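# Seat the L-shaped part in its matching pocket

## Task

Lay the L-shaped piece into the pocket shaped like it, so it rests flat and fully down on that pocket's floor.

## Robot and tools

Robot: two six-joint arms, left_arm and right_arm, each ending in a sixteen-motor four-finger hand (index, middle, ring, thumb). right_arm has a right hand; left_arm has its mirror image. Base roots sit near (+0.035, +0.396, +0.026) m for left_arm and (+0.046, -0.519, +0.026) m for right_arm.

Frames. Scene frame: origin at table-top height, halfway between the nominal bases; +z up, +x out across the table, left_arm on the +y side (this is not the image left). Reported hand positions (m), quaternions (wxyz) and velocities use the scene frame. Motion offsets instead use the axes of each arm's current Hand target. Hand point axes, right hand: +z runs along straight fingers toward the tips, +y points out of the palm face, +x goes across the palm away from the thumb. On the left hand +x points toward the thumb instead. Straight fingertips end roughly 0.12 to 0.14 m past the hand point along +z and about 0.076 m toward -y; a rigid mast juts from the wrist on the palm side and can strike things.

The 48-number row (used by execute_actions and move). All values lie in [-1, 1]; one row always covers both arms even if only one moves. Order: left_arm dx, dy, dz, rx, ry, rz; then 16 left hand motor numbers; left current_limit; left speed; then the same 24 for right_arm. The six pose numbers are offsets, not poses: measured from that arm's Hand target as it stood when the action or move began, along that target's own axes. 1.0 equals 0.6 m of travel or 180 degrees; rx, ry, rz form a single rotation vector. Six zeros re-request the present Hand target. Repeating an offset in a new action moves the arm again.

Hand numbers are absolute goals, each scaled between a hinge's two stops, in this order: index_abd, index_mcp, index_pip, index_dip, middle_abd, middle_mcp, middle_pip, middle_dip, ring_abd, ring_mcp, ring_pip, ring_dip, thumb_cmc, thumb_axl, thumb_mcp, thumb_ipl. Zero is a real goal, not 'keep'; to leave a hand unchanged, resend its hand_goal, hand_current_limit and hand_speed. Shortcut: put four grasp numbers a, b, c, d in the first four slots and exactly 0 in the other twelve. All four at 0 opens the hand; a curls index and middle tips, b bends all three fingers at the knuckle, c brings the thumb across in front of the palm, d curls the ring finger. current_limit maps -1..+1 to 0..550 mA per motor (start +0.4); speed sets the goal rate as (speed+1)/2 of 8.5 rad/s (start -0.6). Values persist until changed.

Tools.
execute_actions(actions, cameras): actions is a list of actions; each action is up to 15 rows, one per 1/30 s step, and a short action keeps its last row to fill 15 steps. Every row counts from the action's starting Hand target. An empty list returns the state plus all camera images.
move(target, speed, blend, stop_force, zero, blocking, cameras): straight-line travel of each hand point. target is one 48-number row or up to 15 rows; every row's offsets count from the same starting Hand targets. speed in m/s, 0.002 to 3.6, default 0.25 (rotation up to twice that in rad/s). blend in m rounds corners in a list; 0 stops at each. stop_force in N, 3 to 120, ends an arm's path when its wrist sensor feels that push against the motion; zero (default true) re-zeros first; leave stop_force out when backing off a contact. blocking=false returns early and cannot go with stop_force. Paths do not avoid obstacles.
wait(seconds 0 to 10), stop(), zoom_image(camera, region [x0,y0,x1,y1] in pixels, at most 504 by 504), show_instructions(), zero_wrist_force(arm), read_manual(section), finished_scene(scene=1, irreversible).
Cameras: cam_high, cam_low, cam_left_wrist, cam_right_wrist, each 672x504.

Results. Per arm: end_effector_position, quaternion, velocities (omitted when joint speeds are within noise), Hand target (the last commanded pose after clipping; next offsets start here), joint positions and torques, Wrist force and Wrist torque in the end effector axes plus the peak since last shown. Per hand: hand_goal, hand_measured, hand_current_ma, hand_state (moving, goal, blocked, overload), hand_current_limit, hand_speed. move adds a 'move:' line: done, off_target, moving, held or fault, and limits=paced (pose clipped) or limits=held (steps withheld). Done says nothing about contact.

Cautions. Orientation commands are clipped to within 32 degrees of the measured orientation each step. A net force near 150 N or a joint over its torque limit stops that arm for 10 s. A motor drawing 495 mA or more for 5 s shuts off for 10 s. Motors at 85 degrees C brake the arm for 30 to 60 s; watch for MOTOR HOT. Arms are stiff: aiming even slightly past a firm surface can fault, so approach slowly. Keep the arms apart; any moderate collision between them, including one hand squeezing the other's fingers, can fail the scene. Steer around an arm's own base. Any part leaving the table, drops, releasing a moving part, slams and hard hits lower or fail the result; the part must stay seated after the robot lets go.

Each tool is called after "Emit:" by a JSON object that holds its "op" and its "data".

Reference images:

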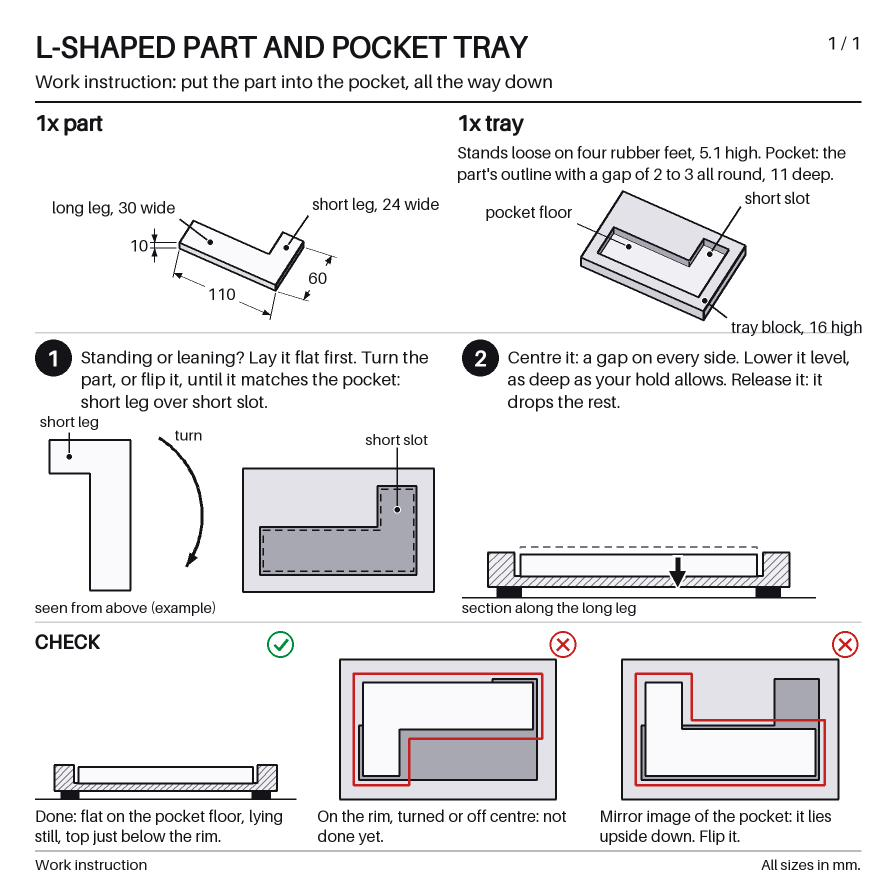

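## Session

Emit:
{"op": "execute_actions", "data": {"actions": []}}

Scene clock: 0.00 s.
left_arm: end_effector_position=(+0.4703, +0.0685, +0.2928) hand_goal=(+0.000, -0.754, -0.576, -0.696, +0.000, -0.754, -0.576, -0.696, +0.000, -0.754, -0.576, -0.696, -0.714, -0.678, -0.226, -0.168) hand_measured=(+0.000, -0.754, -0.576, -0.696, +0.000, -0.754, -0.576, -0.696, +0.000, -0.754, -0.576, -0.696, -0.714, -0.678, -0.226, -0.168) hand_current_ma=(+0, +0, +0, +0, +0, +0, +0, +0, +0, +0, +0, +0, +0, +0, +0, +0) hand_state=(goal, goal, goal, goal, goal, goal, goal, goal, goal, goal, goal, goal, goal, goal, goal, goal) hand_current_limit=0.40 hand_speed=-0.60 end_effector_quat_wxyz=(+0.180, +0.106, +0.978, +0.013) | right_arm: end_effector_position=(+0.7914, -0.0681, +0.1437) hand_goal=(+0.000, -0.754, -0.576, -0.696, +0.000, -0.754, -0.576, -0.696, +0.000, -0.754, -0.576, -0.696, -0.714, -0.678, -0.226, -0.168) hand_measured=(+0.000, -0.754, -0.576, -0.696, +0.000, -0.754, -0.576, -0.696, +0.000, -0.754, -0.576, -0.696, -0.714, -0.678, -0.226, -0.168) hand_current_ma=(+0, +0, +0, +0, +0, +0, +0, +0, +0, +0, +0, +0, +0, +0, +0, +0) hand_state=(goal, goal, goal, goal, goal, goal, goal, goal, goal, goal, goal, goal, goal, goal, goal, goal) hand_current_limit=0.40 hand_speed=-0.60 end_effector_quat_wxyz=(-0.467, +0.882, +0.022, -0.068)
Joint positions: left_arm=[2.533 -1.721 -1.755 -0.927 1.765 -1.934] | right_arm=[0.203 -0.536 0.723 -1.83 -0.591 1.776]
Joint velocities: within noise
Joint torques (N m): no reading
Wrist force (N): no reading
Wrist torque (N m): no reading
Wrist force, peak (N): no reading
Hand target: left_arm +0.4703, +0.0685, +0.2928; +0.180, +0.106, +0.978, +0.013 | right_arm +0.7914, -0.0681, +0.1437; -0.467, +0.882, +0.022, -0.068

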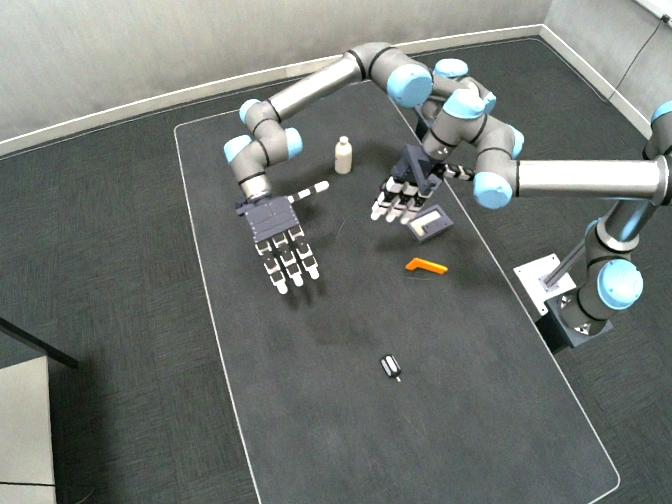

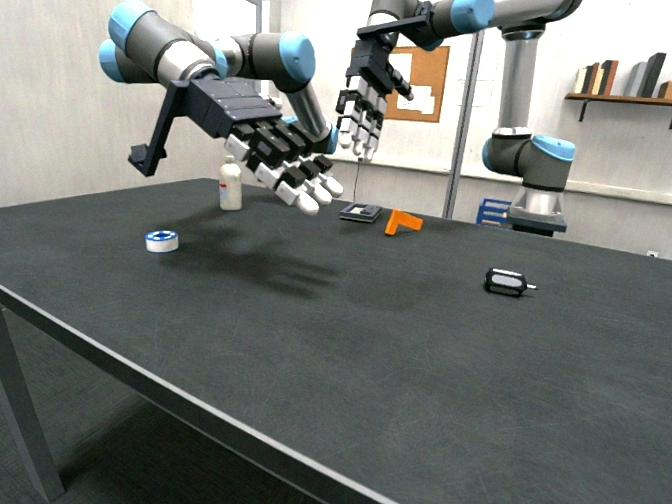

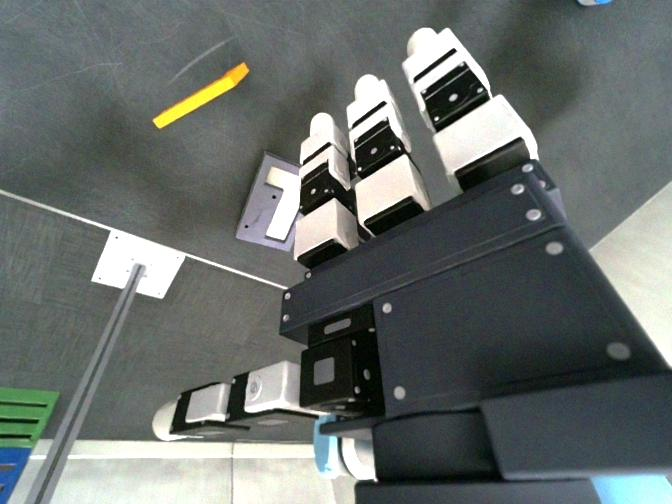

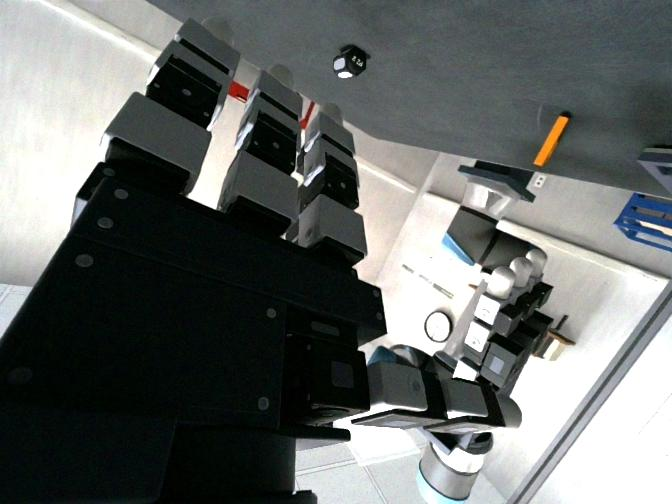

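Emit:
{"op": "zoom_image", "data": {"camera": "cam_high", "region": [360, 180, 480, 290]}}

Emit:
{"op": "zoom_image", "data": {"camera": "cam_low", "region": [320, 180, 440, 260]}}

Emit:
{"op": "zoom_image", "data": {"camera": "cam_left_wrist", "region": [130, 40, 330, 270]}}

Emit:
{"op": "zoom_image", "data": {"camera": "cam_right_wrist", "region": [500, 80, 672, 200]}}

Scaled by 4.200 from the camera's 672x504 image, which has a finer 960x720 frame.

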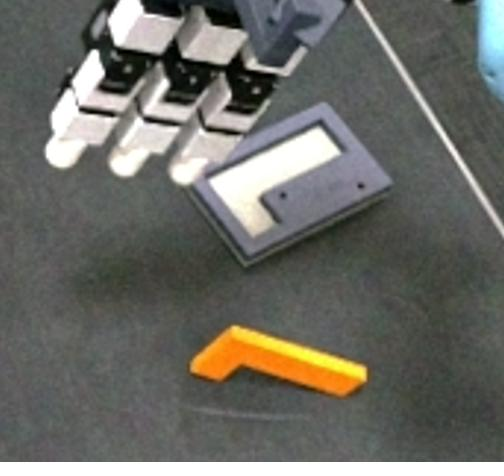

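Scaled by 4.200 from the camera's 672x504 image, which has a finer 960x720 frame.

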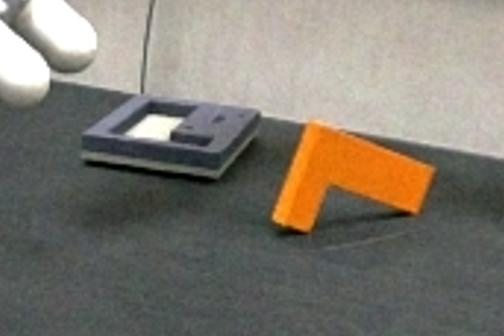

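Scaled by 2.191 from the camera's 672x504 image, which has a finer 960x720 frame.

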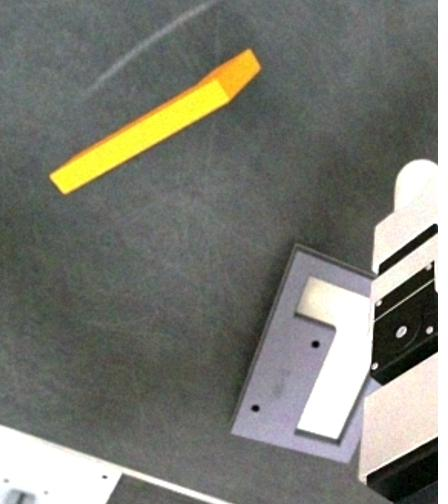

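Scaled by 2.930 from the camera's 672x504 image, which has a finer 960x720 frame.

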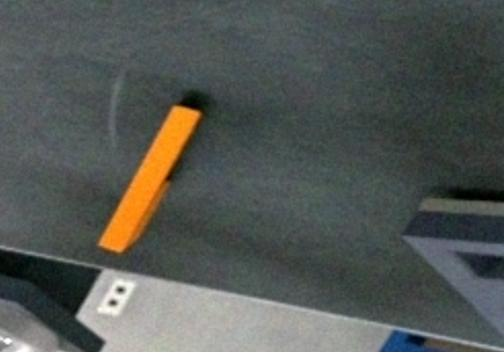

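Emit:
{"op": "move", "data": {"target": [[-0.186,0.246,-0.105,0.152,-0.034,-0.059,0,0,0,0,0,0,0,0,0,0,0,0,0,0,0,0,0.4,-0.6, 0,0,0,0,0,0,0,-0.83,0.816,-0.649,0,-0.83,0.816,-0.649,0,-0.98,-0.95,-0.95,0.657,-0.678,0.18,-0.276,0.4,-0.6],[-0.186,0.246,-0.105,0.152,-0.034,-0.059,0,0,0,0,0,0,0,0,0,0,0,0,0,0,0,0,0.4,-0.6, -0.605,-0.167,0.3075,0.03,0.161,0.064,0,-0.83,0.816,-0.649,0,-0.83,0.816,-0.649,0,-0.98,-0.95,-0.95,0.657,-0.678,0.18,-0.276,0.4,-0.6]], "speed": 0.25, "cameras": ["all"]}}

Scene clock: 691.40 s.
left_arm: end_effector_position=(+0.5797, +0.1898, +0.4002) hand_goal=(+0.000, -0.750, -0.580, -0.700, +0.000, -0.750, -0.580, -0.700, +0.000, -0.750, -0.580, -0.700, -0.710, -0.680, -0.230, -0.170) hand_measured=(+0.000, -0.746, -0.578, -0.698, +0.000, -0.746, -0.578, -0.698, +0.000, -0.746, -0.578, -0.698, -0.708, -0.678, -0.224, -0.168) hand_current_ma=(+0, +6, +4, +5, +0, +5, +4, +3, +0, +5, +4, +4, +3, +4, +15, +5) hand_state=(goal, goal, goal, goal, goal, goal, goal, goal, goal, goal, goal, goal, goal, goal, goal, goal) hand_current_limit=0.40 hand_speed=-0.60 end_effector_quat_wxyz=(+0.202, +0.056, +0.948, -0.240) | right_arm: end_effector_position=(+0.4088, +0.1026, +0.1598) hand_goal=(+0.000, -0.830, +0.816, -0.650, +0.000, -0.830, +0.816, -0.650, +0.000, -0.980, -0.950, -0.950, +0.656, -0.678, +0.180, -0.276) hand_measured=(+0.000, -0.816, +0.810, -0.652, +0.000, -0.814, +0.812, -0.652, +0.000, -0.958, -0.942, -0.946, +0.656, -0.678, +0.178, -0.274) hand_current_ma=(+0, +9, -2, +0, +0, +10, -1, +0, +0, +18, +3, +1, +0, +0, +0, +1) hand_state=(goal, goal, goal, goal, goal, goal, goal, goal, goal, blocked, goal, goal, goal, goal, goal, goal) hand_current_limit=0.40 hand_speed=-0.60 end_effector_quat_wxyz=(-0.489, +0.846, -0.186, +0.108)
Joint positions: left_arm=[3.063 -1.566 -1.643 -1.049 1.106 -1.642] | right_arm=[0.726 -1.006 1.814 -3.392 -1.229 2.934]
Joint torques (N m): left_arm=[8.27 34.62 14.61 1.41 -2.45 1.19] | right_arm=[9.17 -32.49 -31.11 -3.99 -0.82 -0.68]
Wrist force (N): left_arm=[0.6 0.6 0.1] | right_arm=[-0.4 -0.5 0.1]
Wrist torque (N m): left_arm=[0.14 -0.11 0.10] | right_arm=[-0.07 0.03 0.21]
Wrist force, peak (N): left_arm=[-0.6 2.1 -1.2] | right_arm=[-2.9 -0.5 -0.2]
Hand target: left_arm +0.5797, +0.1898, +0.4002; +0.202, +0.056, +0.948, -0.240 | right_arm +0.4087, +0.1026, +0.1598; -0.489, +0.846, -0.186, +0.108
Off the commanded pose: left_arm 0.000 m, 0 deg | right_arm 0.000 m, 0 deg.
move: done

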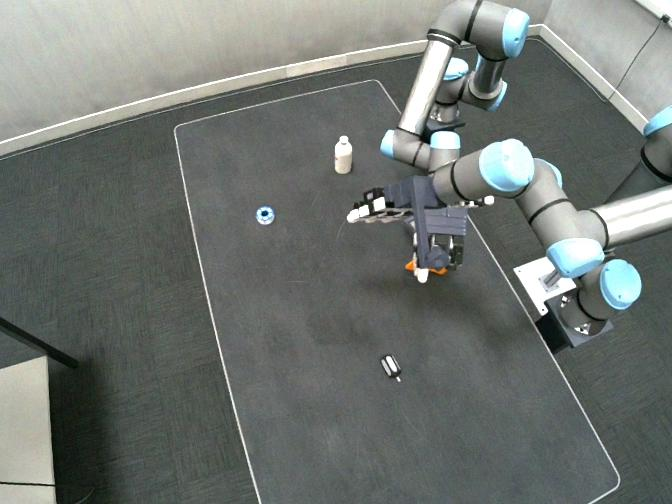

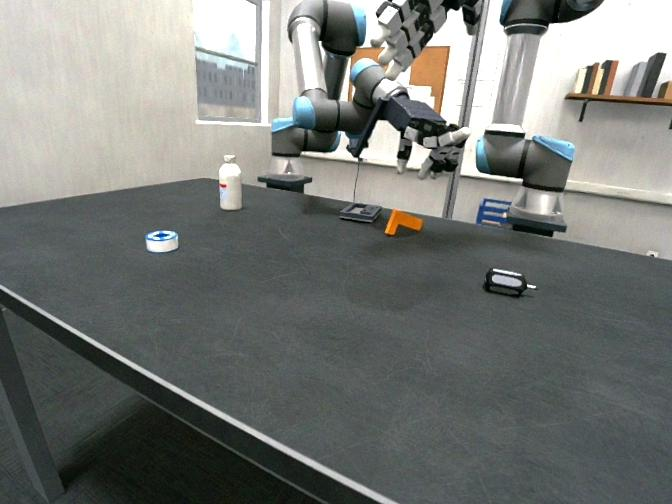

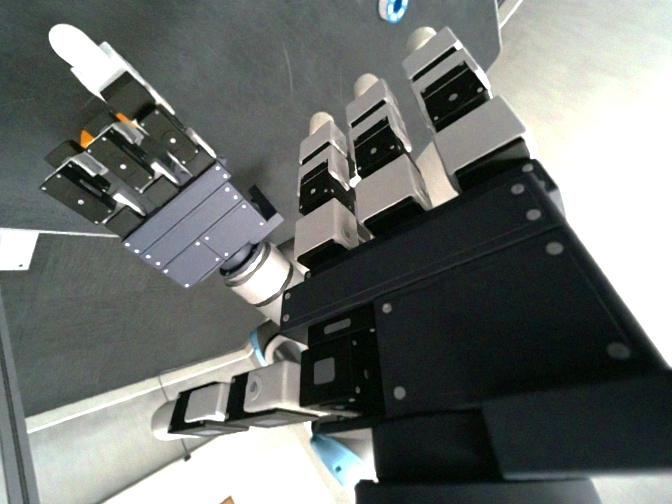

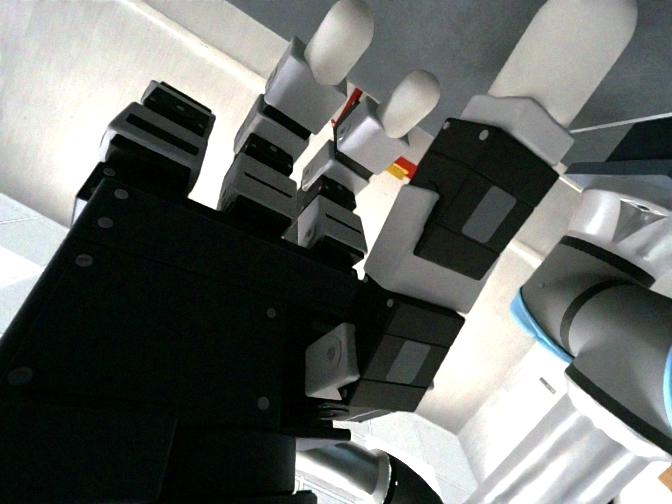

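Emit:
{"op": "zoom_image", "data": {"camera": "cam_left_wrist", "region": [0, 0, 300, 300]}}

Emit:
{"op": "zoom_image", "data": {"camera": "cam_low", "region": [330, 80, 490, 250]}}

Emit:
{"op": "zoom_image", "data": {"camera": "cam_high", "region": [340, 160, 500, 300]}}

Scaled by 1.680 from the camera's 672x504 image, which has a finer 960x720 frame.

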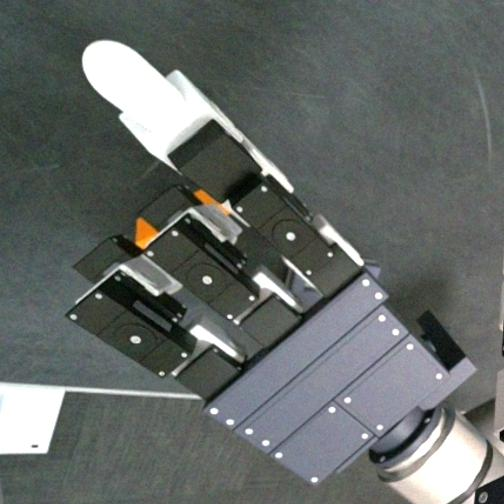

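Scaled by 2.965 from the camera's 672x504 image, which has a finer 960x720 frame.

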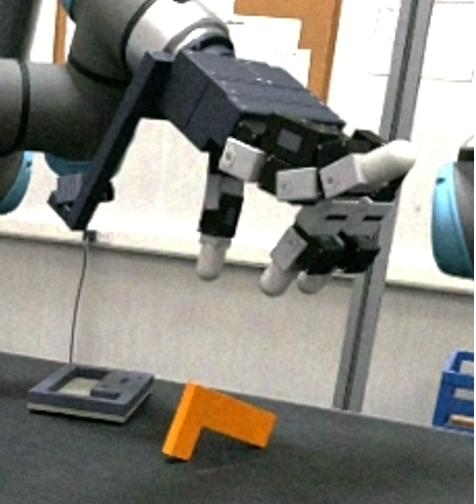

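Scaled by 3.150 from the camera's 672x504 image, which has a finer 960x720 frame.

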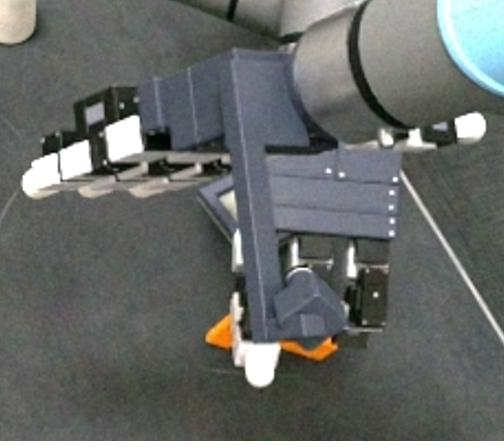

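Emit:
{"op": "move", "data": {"target": [0,0,0,0,0,0,0,0,0,0,0,0,0,0,0,0,0,0,0,0,0,0,0.4,-0.6, 0,0.1718,0.0992,0,0,0,0,-0.83,0.816,-0.649,0,-0.83,0.816,-0.649,0,-0.98,-0.95,-0.95,0.657,-0.678,0.18,-0.276,0.4,-0.6], "speed": 0.12, "stop_force": 6, "cameras": ["all"]}}

Emit:
{"op": "zoom_image", "data": {"camera": "cam_left_wrist", "region": [0, 0, 300, 300]}}

Emit:
{"op": "zoom_image", "data": {"camera": "cam_low", "region": [330, 130, 490, 250]}}

Emit:
{"op": "zoom_image", "data": {"camera": "cam_right_wrist", "region": [280, 0, 672, 300]}}

Scene clock: 726.77 s.
left_arm: end_effector_position=(+0.5797, +0.1898, +0.4002) hand_goal=(+0.000, -0.750, -0.580, -0.700, +0.000, -0.750, -0.580, -0.700, +0.000, -0.750, -0.580, -0.700, -0.710, -0.680, -0.230, -0.170) hand_measured=(+0.000, -0.746, -0.578, -0.698, +0.000, -0.746, -0.578, -0.698, +0.000, -0.746, -0.578, -0.698, -0.708, -0.678, -0.224, -0.168) hand_current_ma=(+0, +6, +4, +5, +0, +5, +4, +3, +0, +5, +4, +4, +3, +4, +15, +5) hand_state=(goal, goal, goal, goal, goal, goal, goal, goal, goal, goal, goal, goal, goal, goal, goal, goal) hand_current_limit=0.40 hand_speed=-0.60 end_effector_quat_wxyz=(+0.202, +0.056, +0.948, -0.240) | right_arm: end_effector_position=(+0.4088, +0.1027, +0.0407) hand_goal=(+0.000, -0.830, +0.816, -0.650, +0.000, -0.830, +0.816, -0.650, +0.000, -0.980, -0.950, -0.950, +0.656, -0.678, +0.180, -0.276) hand_measured=(+0.000, -0.816, +0.810, -0.652, +0.000, -0.816, +0.812, -0.652, +0.000, -0.960, -0.942, -0.946, +0.656, -0.678, +0.178, -0.274) hand_current_ma=(+0, +8, -2, +0, +0, +9, -1, +0, +0, +16, +3, +1, +0, +0, +0, +1) hand_state=(goal, goal, goal, goal, goal, goal, goal, goal, goal, blocked, goal, goal, goal, goal, goal, goal) hand_current_limit=0.40 hand_speed=-0.60 end_effector_quat_wxyz=(-0.489, +0.846, -0.186, +0.108)
Joint positions: left_arm=[3.063 -1.566 -1.643 -1.049 1.106 -1.642] | right_arm=[0.726 -0.773 1.826 -3.636 -1.229 2.935]
Joint torques (N m): left_arm=[7.45 34.57 15.16 1.41 -2.51 0.97] | right_arm=[-3.38 -59.99 -3.68 -4.31 -1.21 2.82]
Wrist force (N): left_arm=[0.6 0.5 -0.1] | right_arm=[-0.3 -0.2 -0.2]
Wrist torque (N m): left_arm=[0.14 -0.12 0.11] | right_arm=[0.00 0.04 0.22]
Wrist force, peak (N): left_arm=[0.8 0.8 0.0] | right_arm=[-0.4 -2.2 -0.6]
Hand target: left_arm +0.5797, +0.1898, +0.4002; +0.202, +0.056, +0.948, -0.240 | right_arm +0.4088, +0.1027, +0.0407; -0.489, +0.846, -0.186, +0.108
Off the commanded pose: left_arm 0.000 m, 0 deg | right_arm 0.000 m, 0 deg.
move: done

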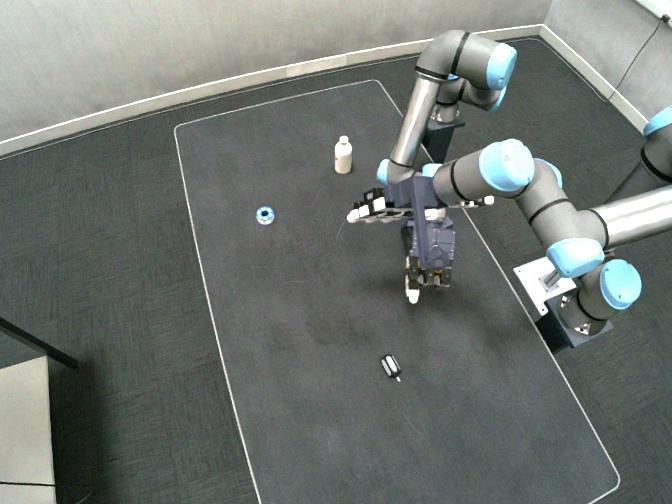

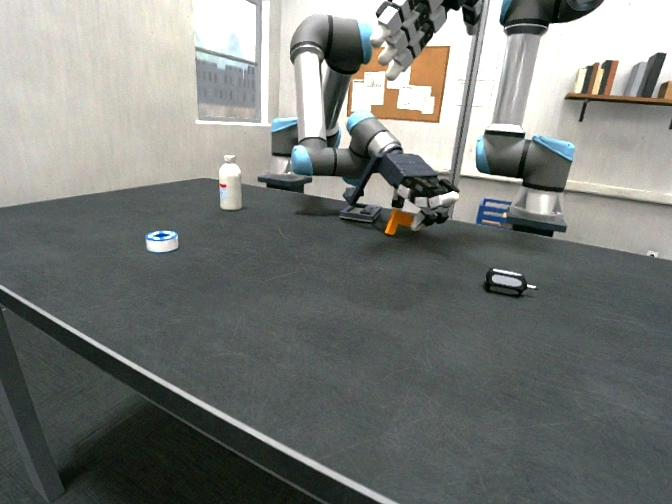

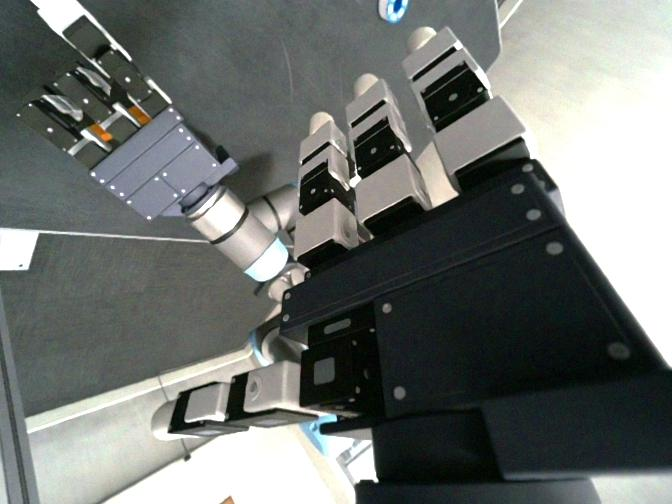

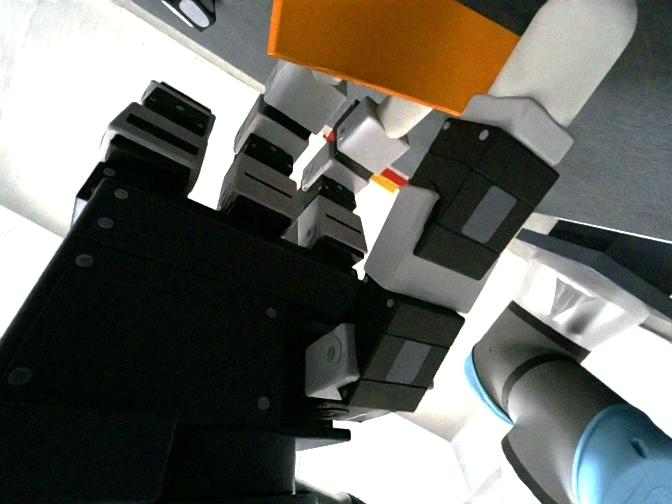

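Scaled by 1.680 from the camera's 672x504 image, which has a finer 960x720 frame.

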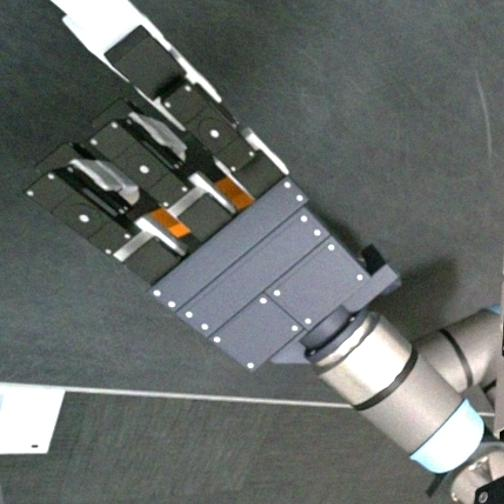

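Scaled by 3.150 from the camera's 672x504 image, which has a finer 960x720 frame.

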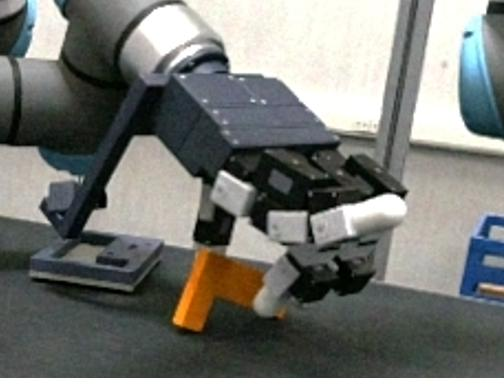

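Scaled by 1.286 from the camera's 672x504 image, which has a finer 960x720 frame.

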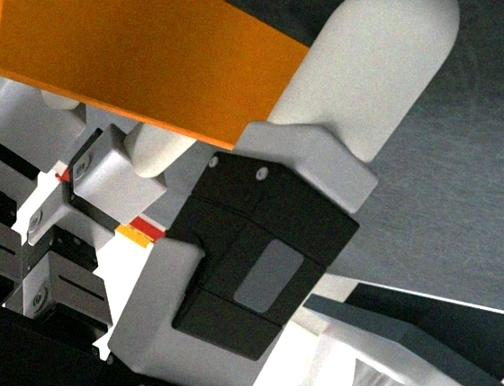

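Emit:
{"op": "move", "data": {"target": [0,0,0,0,0,0,0,0,0,0,0,0,0,0,0,0,0,0,0,0,0,0,0.4,-0.6, 0,0,0,0,0,0,0,-0.70,0.816,-0.649,0,-0.70,0.816,-0.649,0,-0.98,-0.95,-0.95,0.657,-0.678,0.29,-0.276,0.2,-0.9], "speed": 0.05, "cameras": ["cam_low", "cam_right_wrist"]}}

Emit:
{"op": "zoom_image", "data": {"camera": "cam_low", "region": [330, 130, 490, 250]}}

Emit:
{"op": "zoom_image", "data": {"camera": "cam_right_wrist", "region": [170, 0, 672, 300]}}

Scene clock: 765.50 s.
left_arm: end_effector_position=(+0.5797, +0.1898, +0.4002) hand_goal=(+0.000, -0.750, -0.580, -0.700, +0.000, -0.750, -0.580, -0.700, +0.000, -0.750, -0.580, -0.700, -0.710, -0.680, -0.230, -0.170) hand_measured=(+0.000, -0.746, -0.578, -0.698, +0.000, -0.746, -0.578, -0.698, +0.000, -0.746, -0.578, -0.698, -0.708, -0.678, -0.224, -0.168) hand_current_ma=(+0, +6, +4, +5, +0, +5, +4, +3, +0, +5, +4, +4, +3, +4, +15, +5) hand_state=(goal, goal, goal, goal, goal, goal, goal, goal, goal, goal, goal, goal, goal, goal, goal, goal) hand_current_limit=0.40 hand_speed=-0.60 end_effector_quat_wxyz=(+0.202, +0.056, +0.948, -0.240) | right_arm: end_effector_position=(+0.4088, +0.1027, +0.0407) hand_goal=(+0.000, -0.700, +0.816, -0.650, +0.000, -0.700, +0.816, -0.650, +0.000, -0.980, -0.950, -0.950, +0.656, -0.678, +0.290, -0.276) hand_measured=(+0.000, -0.698, +0.810, -0.652, +0.000, -0.696, +0.812, -0.652, +0.000, -0.960, -0.942, -0.946, +0.656, -0.678, +0.286, -0.274) hand_current_ma=(+0, +1, -2, +0, +0, +1, -1, +0, +0, +16, +3, +1, +0, +0, -1, +1) hand_state=(goal, goal, goal, goal, goal, goal, goal, goal, goal, blocked, goal, goal, goal, goal, goal, goal) hand_current_limit=0.20 hand_speed=-0.90 end_effector_quat_wxyz=(-0.489, +0.846, -0.186, +0.108)
Joint positions: left_arm=[3.063 -1.566 -1.643 -1.049 1.106 -1.642] | right_arm=[0.726 -0.773 1.826 -3.636 -1.229 2.935]
Joint torques (N m): left_arm=[7.5 34.79 15.67 1.3 -2.48 0.83] | right_arm=[-7.39 -59.69 -3.98 -4.23 -1.09 2.72]
Wrist force (N): left_arm=[0.7 0.6 0.0] | right_arm=[-0.4 -0.2 -0.5]
Wrist torque (N m): left_arm=[0.14 -0.13 0.11] | right_arm=[0.03 0.05 0.21]
Wrist force, peak (N): left_arm=[0.7 0.8 0.1] | right_arm=[-0.5 -0.3 -0.7]
Hand target: left_arm +0.5797, +0.1898, +0.4002; +0.202, +0.056, +0.948, -0.240 | right_arm +0.4088, +0.1027, +0.0407; -0.489, +0.846, -0.186, +0.108
Off the commanded pose: left_arm 0.000 m, 0 deg | right_arm 0.000 m, 0 deg.
move: done
Images, in order (width x height): cam_low 672x504, cam_right_wrist 672x504.

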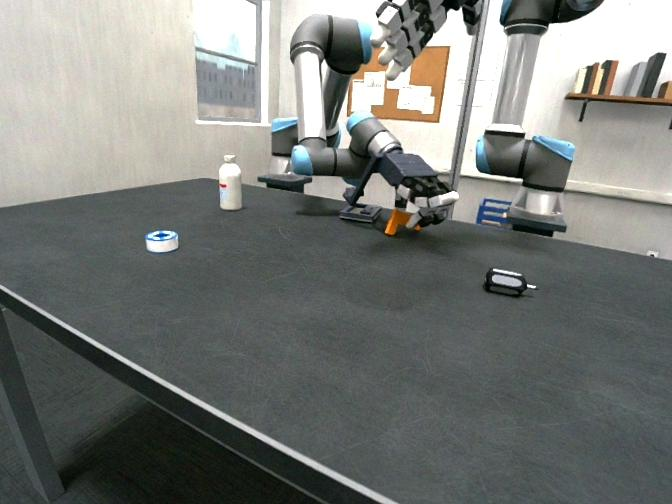

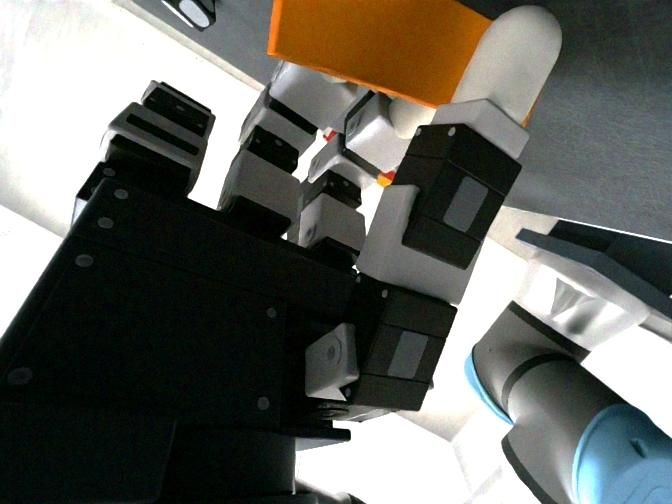

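Scaled by 3.150 from the camera's 672x504 image, which has a finer 960x720 frame.

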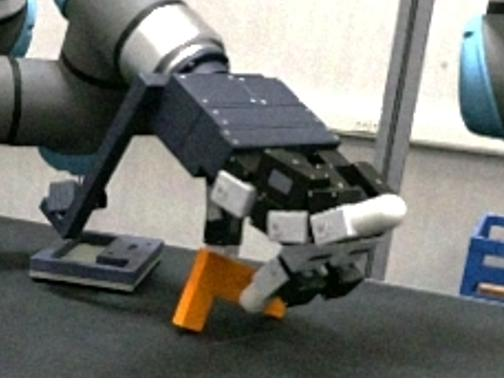

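Scaled by 1.004 from the camera's 672x504 image, which has a finer 960x720 frame.

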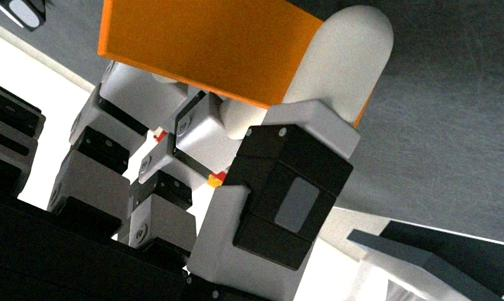

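Emit:
{"op": "move", "data": {"target": [0,0,0,0,0,0,0,0,0,0,0,0,0,0,0,0,0,0,0,0,0,0,0.4,-0.6, 0.0417,0,0,0,0,0,0,-0.70,0.816,-0.649,0,-0.70,0.816,-0.649,0,-0.98,-0.95,-0.95,0.657,-0.678,0.29,-0.276,0.2,-0.9], "speed": 0.06, "stop_force": 5, "cameras": ["cam_low", "cam_right_wrist", "cam_high"]}}

Emit:
{"op": "zoom_image", "data": {"camera": "cam_low", "region": [330, 130, 490, 250]}}

Emit:
{"op": "zoom_image", "data": {"camera": "cam_high", "region": [360, 190, 480, 310]}}

Scene clock: 780.57 s.
left_arm: end_effector_position=(+0.5797, +0.1898, +0.4002) hand_goal=(+0.000, -0.750, -0.580, -0.700, +0.000, -0.750, -0.580, -0.700, +0.000, -0.750, -0.580, -0.700, -0.710, -0.680, -0.230, -0.170) hand_measured=(+0.000, -0.746, -0.578, -0.698, +0.000, -0.746, -0.578, -0.698, +0.000, -0.746, -0.578, -0.698, -0.708, -0.678, -0.224, -0.168) hand_current_ma=(+0, +6, +4, +5, +0, +5, +4, +3, +0, +5, +4, +4, +3, +4, +15, +5) hand_state=(goal, goal, goal, goal, goal, goal, goal, goal, goal, goal, goal, goal, goal, goal, goal, goal) hand_current_limit=0.40 hand_speed=-0.60 end_effector_quat_wxyz=(+0.202, +0.056, +0.948, -0.240) | right_arm: end_effector_position=(+0.4315, +0.0922, +0.0407) hand_goal=(+0.000, -0.700, +0.816, -0.650, +0.000, -0.700, +0.816, -0.650, +0.000, -0.980, -0.950, -0.950, +0.656, -0.678, +0.290, -0.276) hand_measured=(+0.000, -0.696, +0.810, -0.652, +0.000, -0.696, +0.812, -0.652, +0.000, -0.960, -0.942, -0.946, +0.656, -0.678, +0.286, -0.274) hand_current_ma=(+0, +1, -2, +0, +0, +1, -1, +0, +0, +16, +3, +1, +0, +0, -1, +1) hand_state=(goal, goal, goal, goal, goal, goal, goal, goal, goal, blocked, goal, goal, goal, goal, goal, goal) hand_current_limit=0.20 hand_speed=-0.90 end_effector_quat_wxyz=(-0.489, +0.846, -0.186, +0.108)
Joint positions: left_arm=[3.063 -1.566 -1.643 -1.049 1.106 -1.642] | right_arm=[0.685 -0.769 1.813 -3.619 -1.194 2.911]
Joint torques (N m): left_arm=[7.92 34.81 15.07 1.44 -2.41 0.68] | right_arm=[12.21 -58.92 -4.33 -4.46 -1.1 2.71]
Wrist force (N): left_arm=[0.6 0.7 0.1] | right_arm=[-0.3 0.0 -0.2]
Wrist torque (N m): left_arm=[0.16 -0.11 0.10] | right_arm=[0.04 0.05 0.18]
Wrist force, peak (N): left_arm=[0.8 0.7 0.2] | right_arm=[-1.1 -0.3 -0.3]
Hand target: left_arm +0.5797, +0.1898, +0.4002; +0.202, +0.056, +0.948, -0.240 | right_arm +0.4315, +0.0922, +0.0408; -0.489, +0.846, -0.186, +0.108
Off the commanded pose: left_arm 0.000 m, 0 deg | right_arm 0.000 m, 0 deg.
move: done
Images, in order (width x height): cam_high 672x504, cam_low 672x504, cam_right_wrist 672x504.

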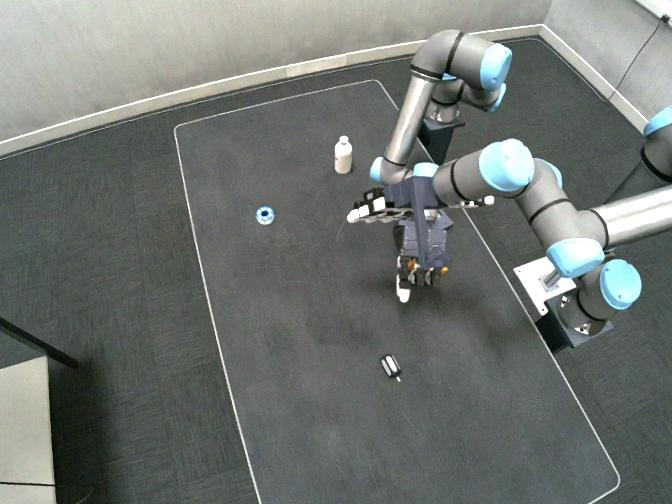

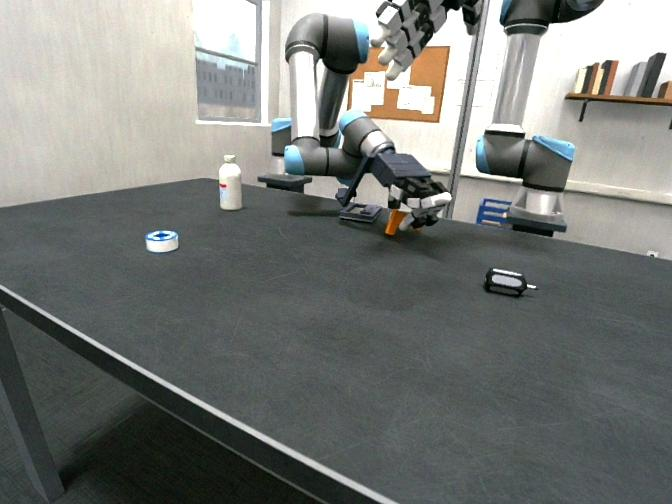

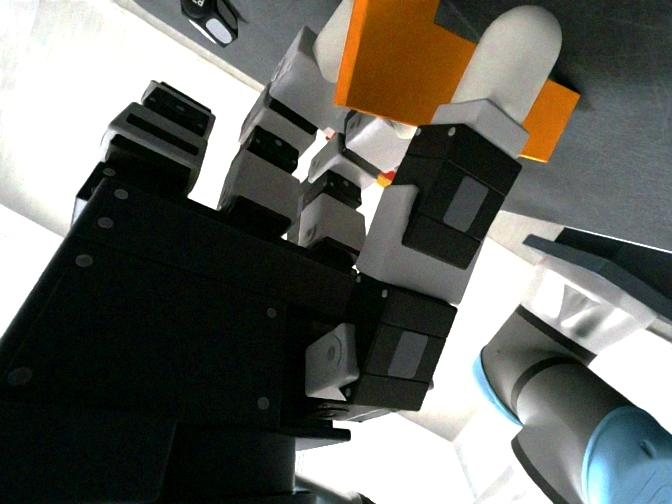

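Scaled by 3.150 from the camera's 672x504 image, which has a finer 960x720 frame.

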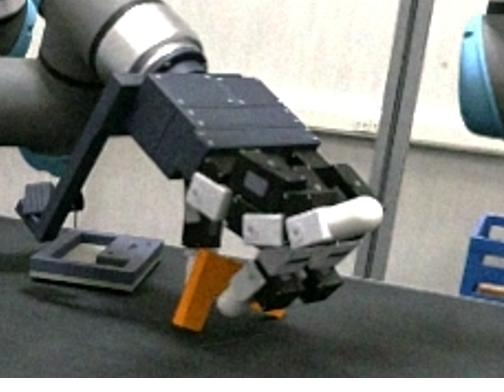

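Scaled by 4.200 from the camera's 672x504 image, which has a finer 960x720 frame.

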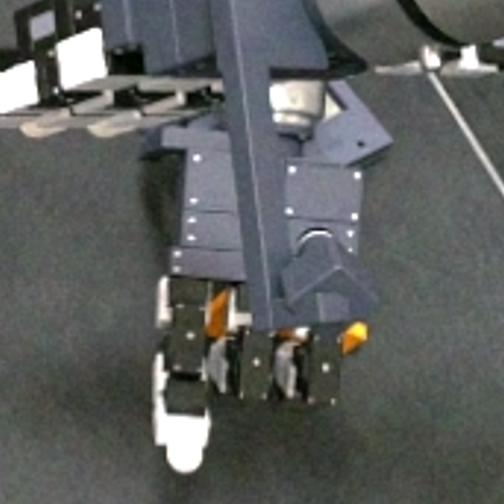

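Emit:
{"op": "move", "data": {"target": [0,0,0,0,0,0,0,0,0,0,0,0,0,0,0,0,0,0,0,0,0,0,0.4,-0.6, 0,0.0208,-0.0361,0,0,0,0,-0.70,0.816,-0.649,0,-0.70,0.816,-0.649,0,-0.98,-0.95,-0.95,0.657,-0.678,0.29,-0.276,0.2,-0.9], "speed": 0.04, "cameras": ["cam_low", "cam_right_wrist", "cam_high"]}}

Emit:
{"op": "zoom_image", "data": {"camera": "cam_low", "region": [330, 130, 490, 250]}}

Scene clock: 792.30 s.
left_arm: end_effector_position=(+0.5797, +0.1898, +0.4002) hand_goal=(+0.000, -0.750, -0.580, -0.700, +0.000, -0.750, -0.580, -0.700, +0.000, -0.750, -0.580, -0.700, -0.710, -0.680, -0.230, -0.170) hand_measured=(+0.000, -0.746, -0.578, -0.698, +0.000, -0.746, -0.578, -0.698, +0.000, -0.746, -0.578, -0.698, -0.708, -0.678, -0.224, -0.168) hand_current_ma=(+0, +6, +4, +5, +0, +5, +4, +3, +0, +5, +4, +4, +3, +4, +15, +5) hand_state=(goal, goal, goal, goal, goal, goal, goal, goal, goal, goal, goal, goal, goal, goal, goal, goal) hand_current_limit=0.40 hand_speed=-0.60 end_effector_quat_wxyz=(+0.202, +0.056, +0.948, -0.240) | right_arm: end_effector_position=(+0.4211, +0.0694, +0.0409) hand_goal=(+0.000, -0.700, +0.816, -0.650, +0.000, -0.700, +0.816, -0.650, +0.000, -0.980, -0.950, -0.950, +0.656, -0.678, +0.290, -0.276) hand_measured=(+0.000, -0.696, +0.810, -0.652, +0.000, -0.696, +0.812, -0.652, +0.000, -0.960, -0.942, -0.946, +0.656, -0.678, +0.286, -0.274) hand_current_ma=(+0, +1, -2, +0, +0, +1, -1, +0, +0, +16, +3, +1, +0, +0, -1, +0) hand_state=(goal, goal, goal, goal, goal, goal, goal, goal, goal, blocked, goal, goal, goal, goal, goal, goal) hand_current_limit=0.20 hand_speed=-0.90 end_effector_quat_wxyz=(-0.489, +0.846, -0.186, +0.108) end_effector_velocity=(+0.001, +0.001, +0.000) end_effector_angular_velocity=(-0.001, +0.001, -0.001)
Joint positions: left_arm=[3.063 -1.566 -1.643 -1.049 1.106 -1.642] | right_arm=[0.665 -0.8 1.892 -3.662 -1.177 2.899]
Joint velocities: left_arm=[within noise] | right_arm=[0 0.001 -0.005 0.004 0 0]
Joint torques (N m): left_arm=[7.22 35.1 15.38 1.44 -2.34 0.56] | right_arm=[12.63 -35.75 -26.39 -1.5 -0.2 -0.36]
Wrist force (N): left_arm=[0.5 0.4 0.3] | right_arm=[-0.2 0.1 -0.3]
Wrist torque (N m): left_arm=[0.11 -0.10 0.10] | right_arm=[0.06 0.03 0.22]
Wrist force, peak (N): left_arm=[0.9 0.6 0.0] | right_arm=[-0.4 0.6 -0.7]
Hand target: left_arm +0.5797, +0.1898, +0.4002; +0.202, +0.056, +0.948, -0.240 | right_arm +0.4210, +0.0695, +0.0408; -0.489, +0.846, -0.186, +0.108
Off the commanded pose: left_arm 0.000 m, 0 deg | right_arm 0.000 m, 0 deg.
move: done
Images, in order (width x height): cam_high 672x504, cam_low 672x504, cam_right_wrist 672x504.

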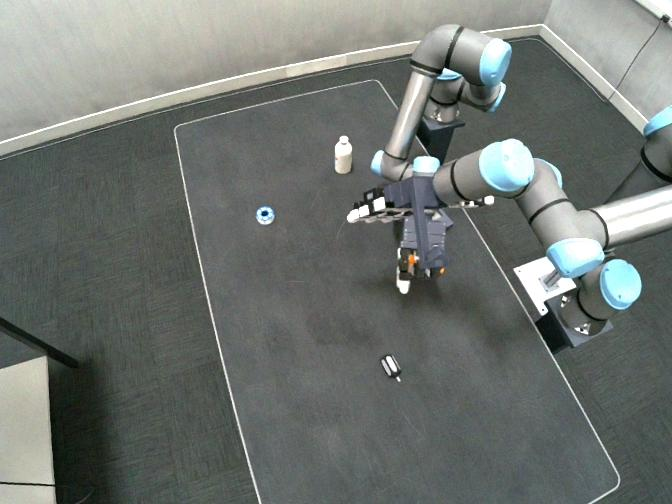

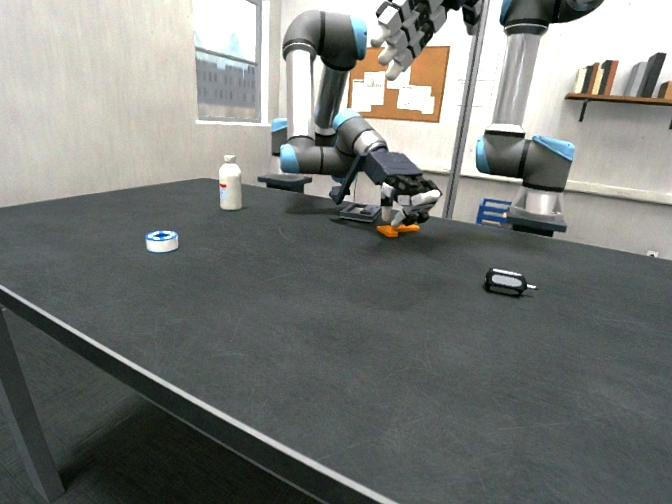

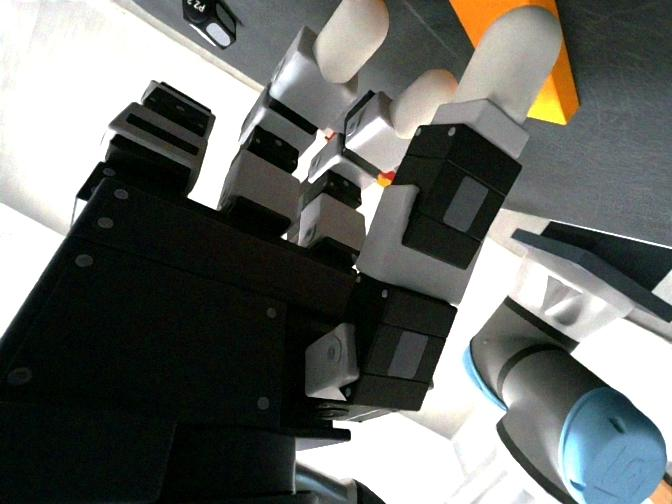

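Scaled by 3.150 from the camera's 672x504 image, which has a finer 960x720 frame.

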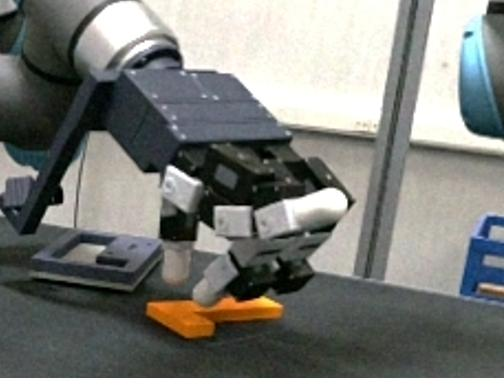

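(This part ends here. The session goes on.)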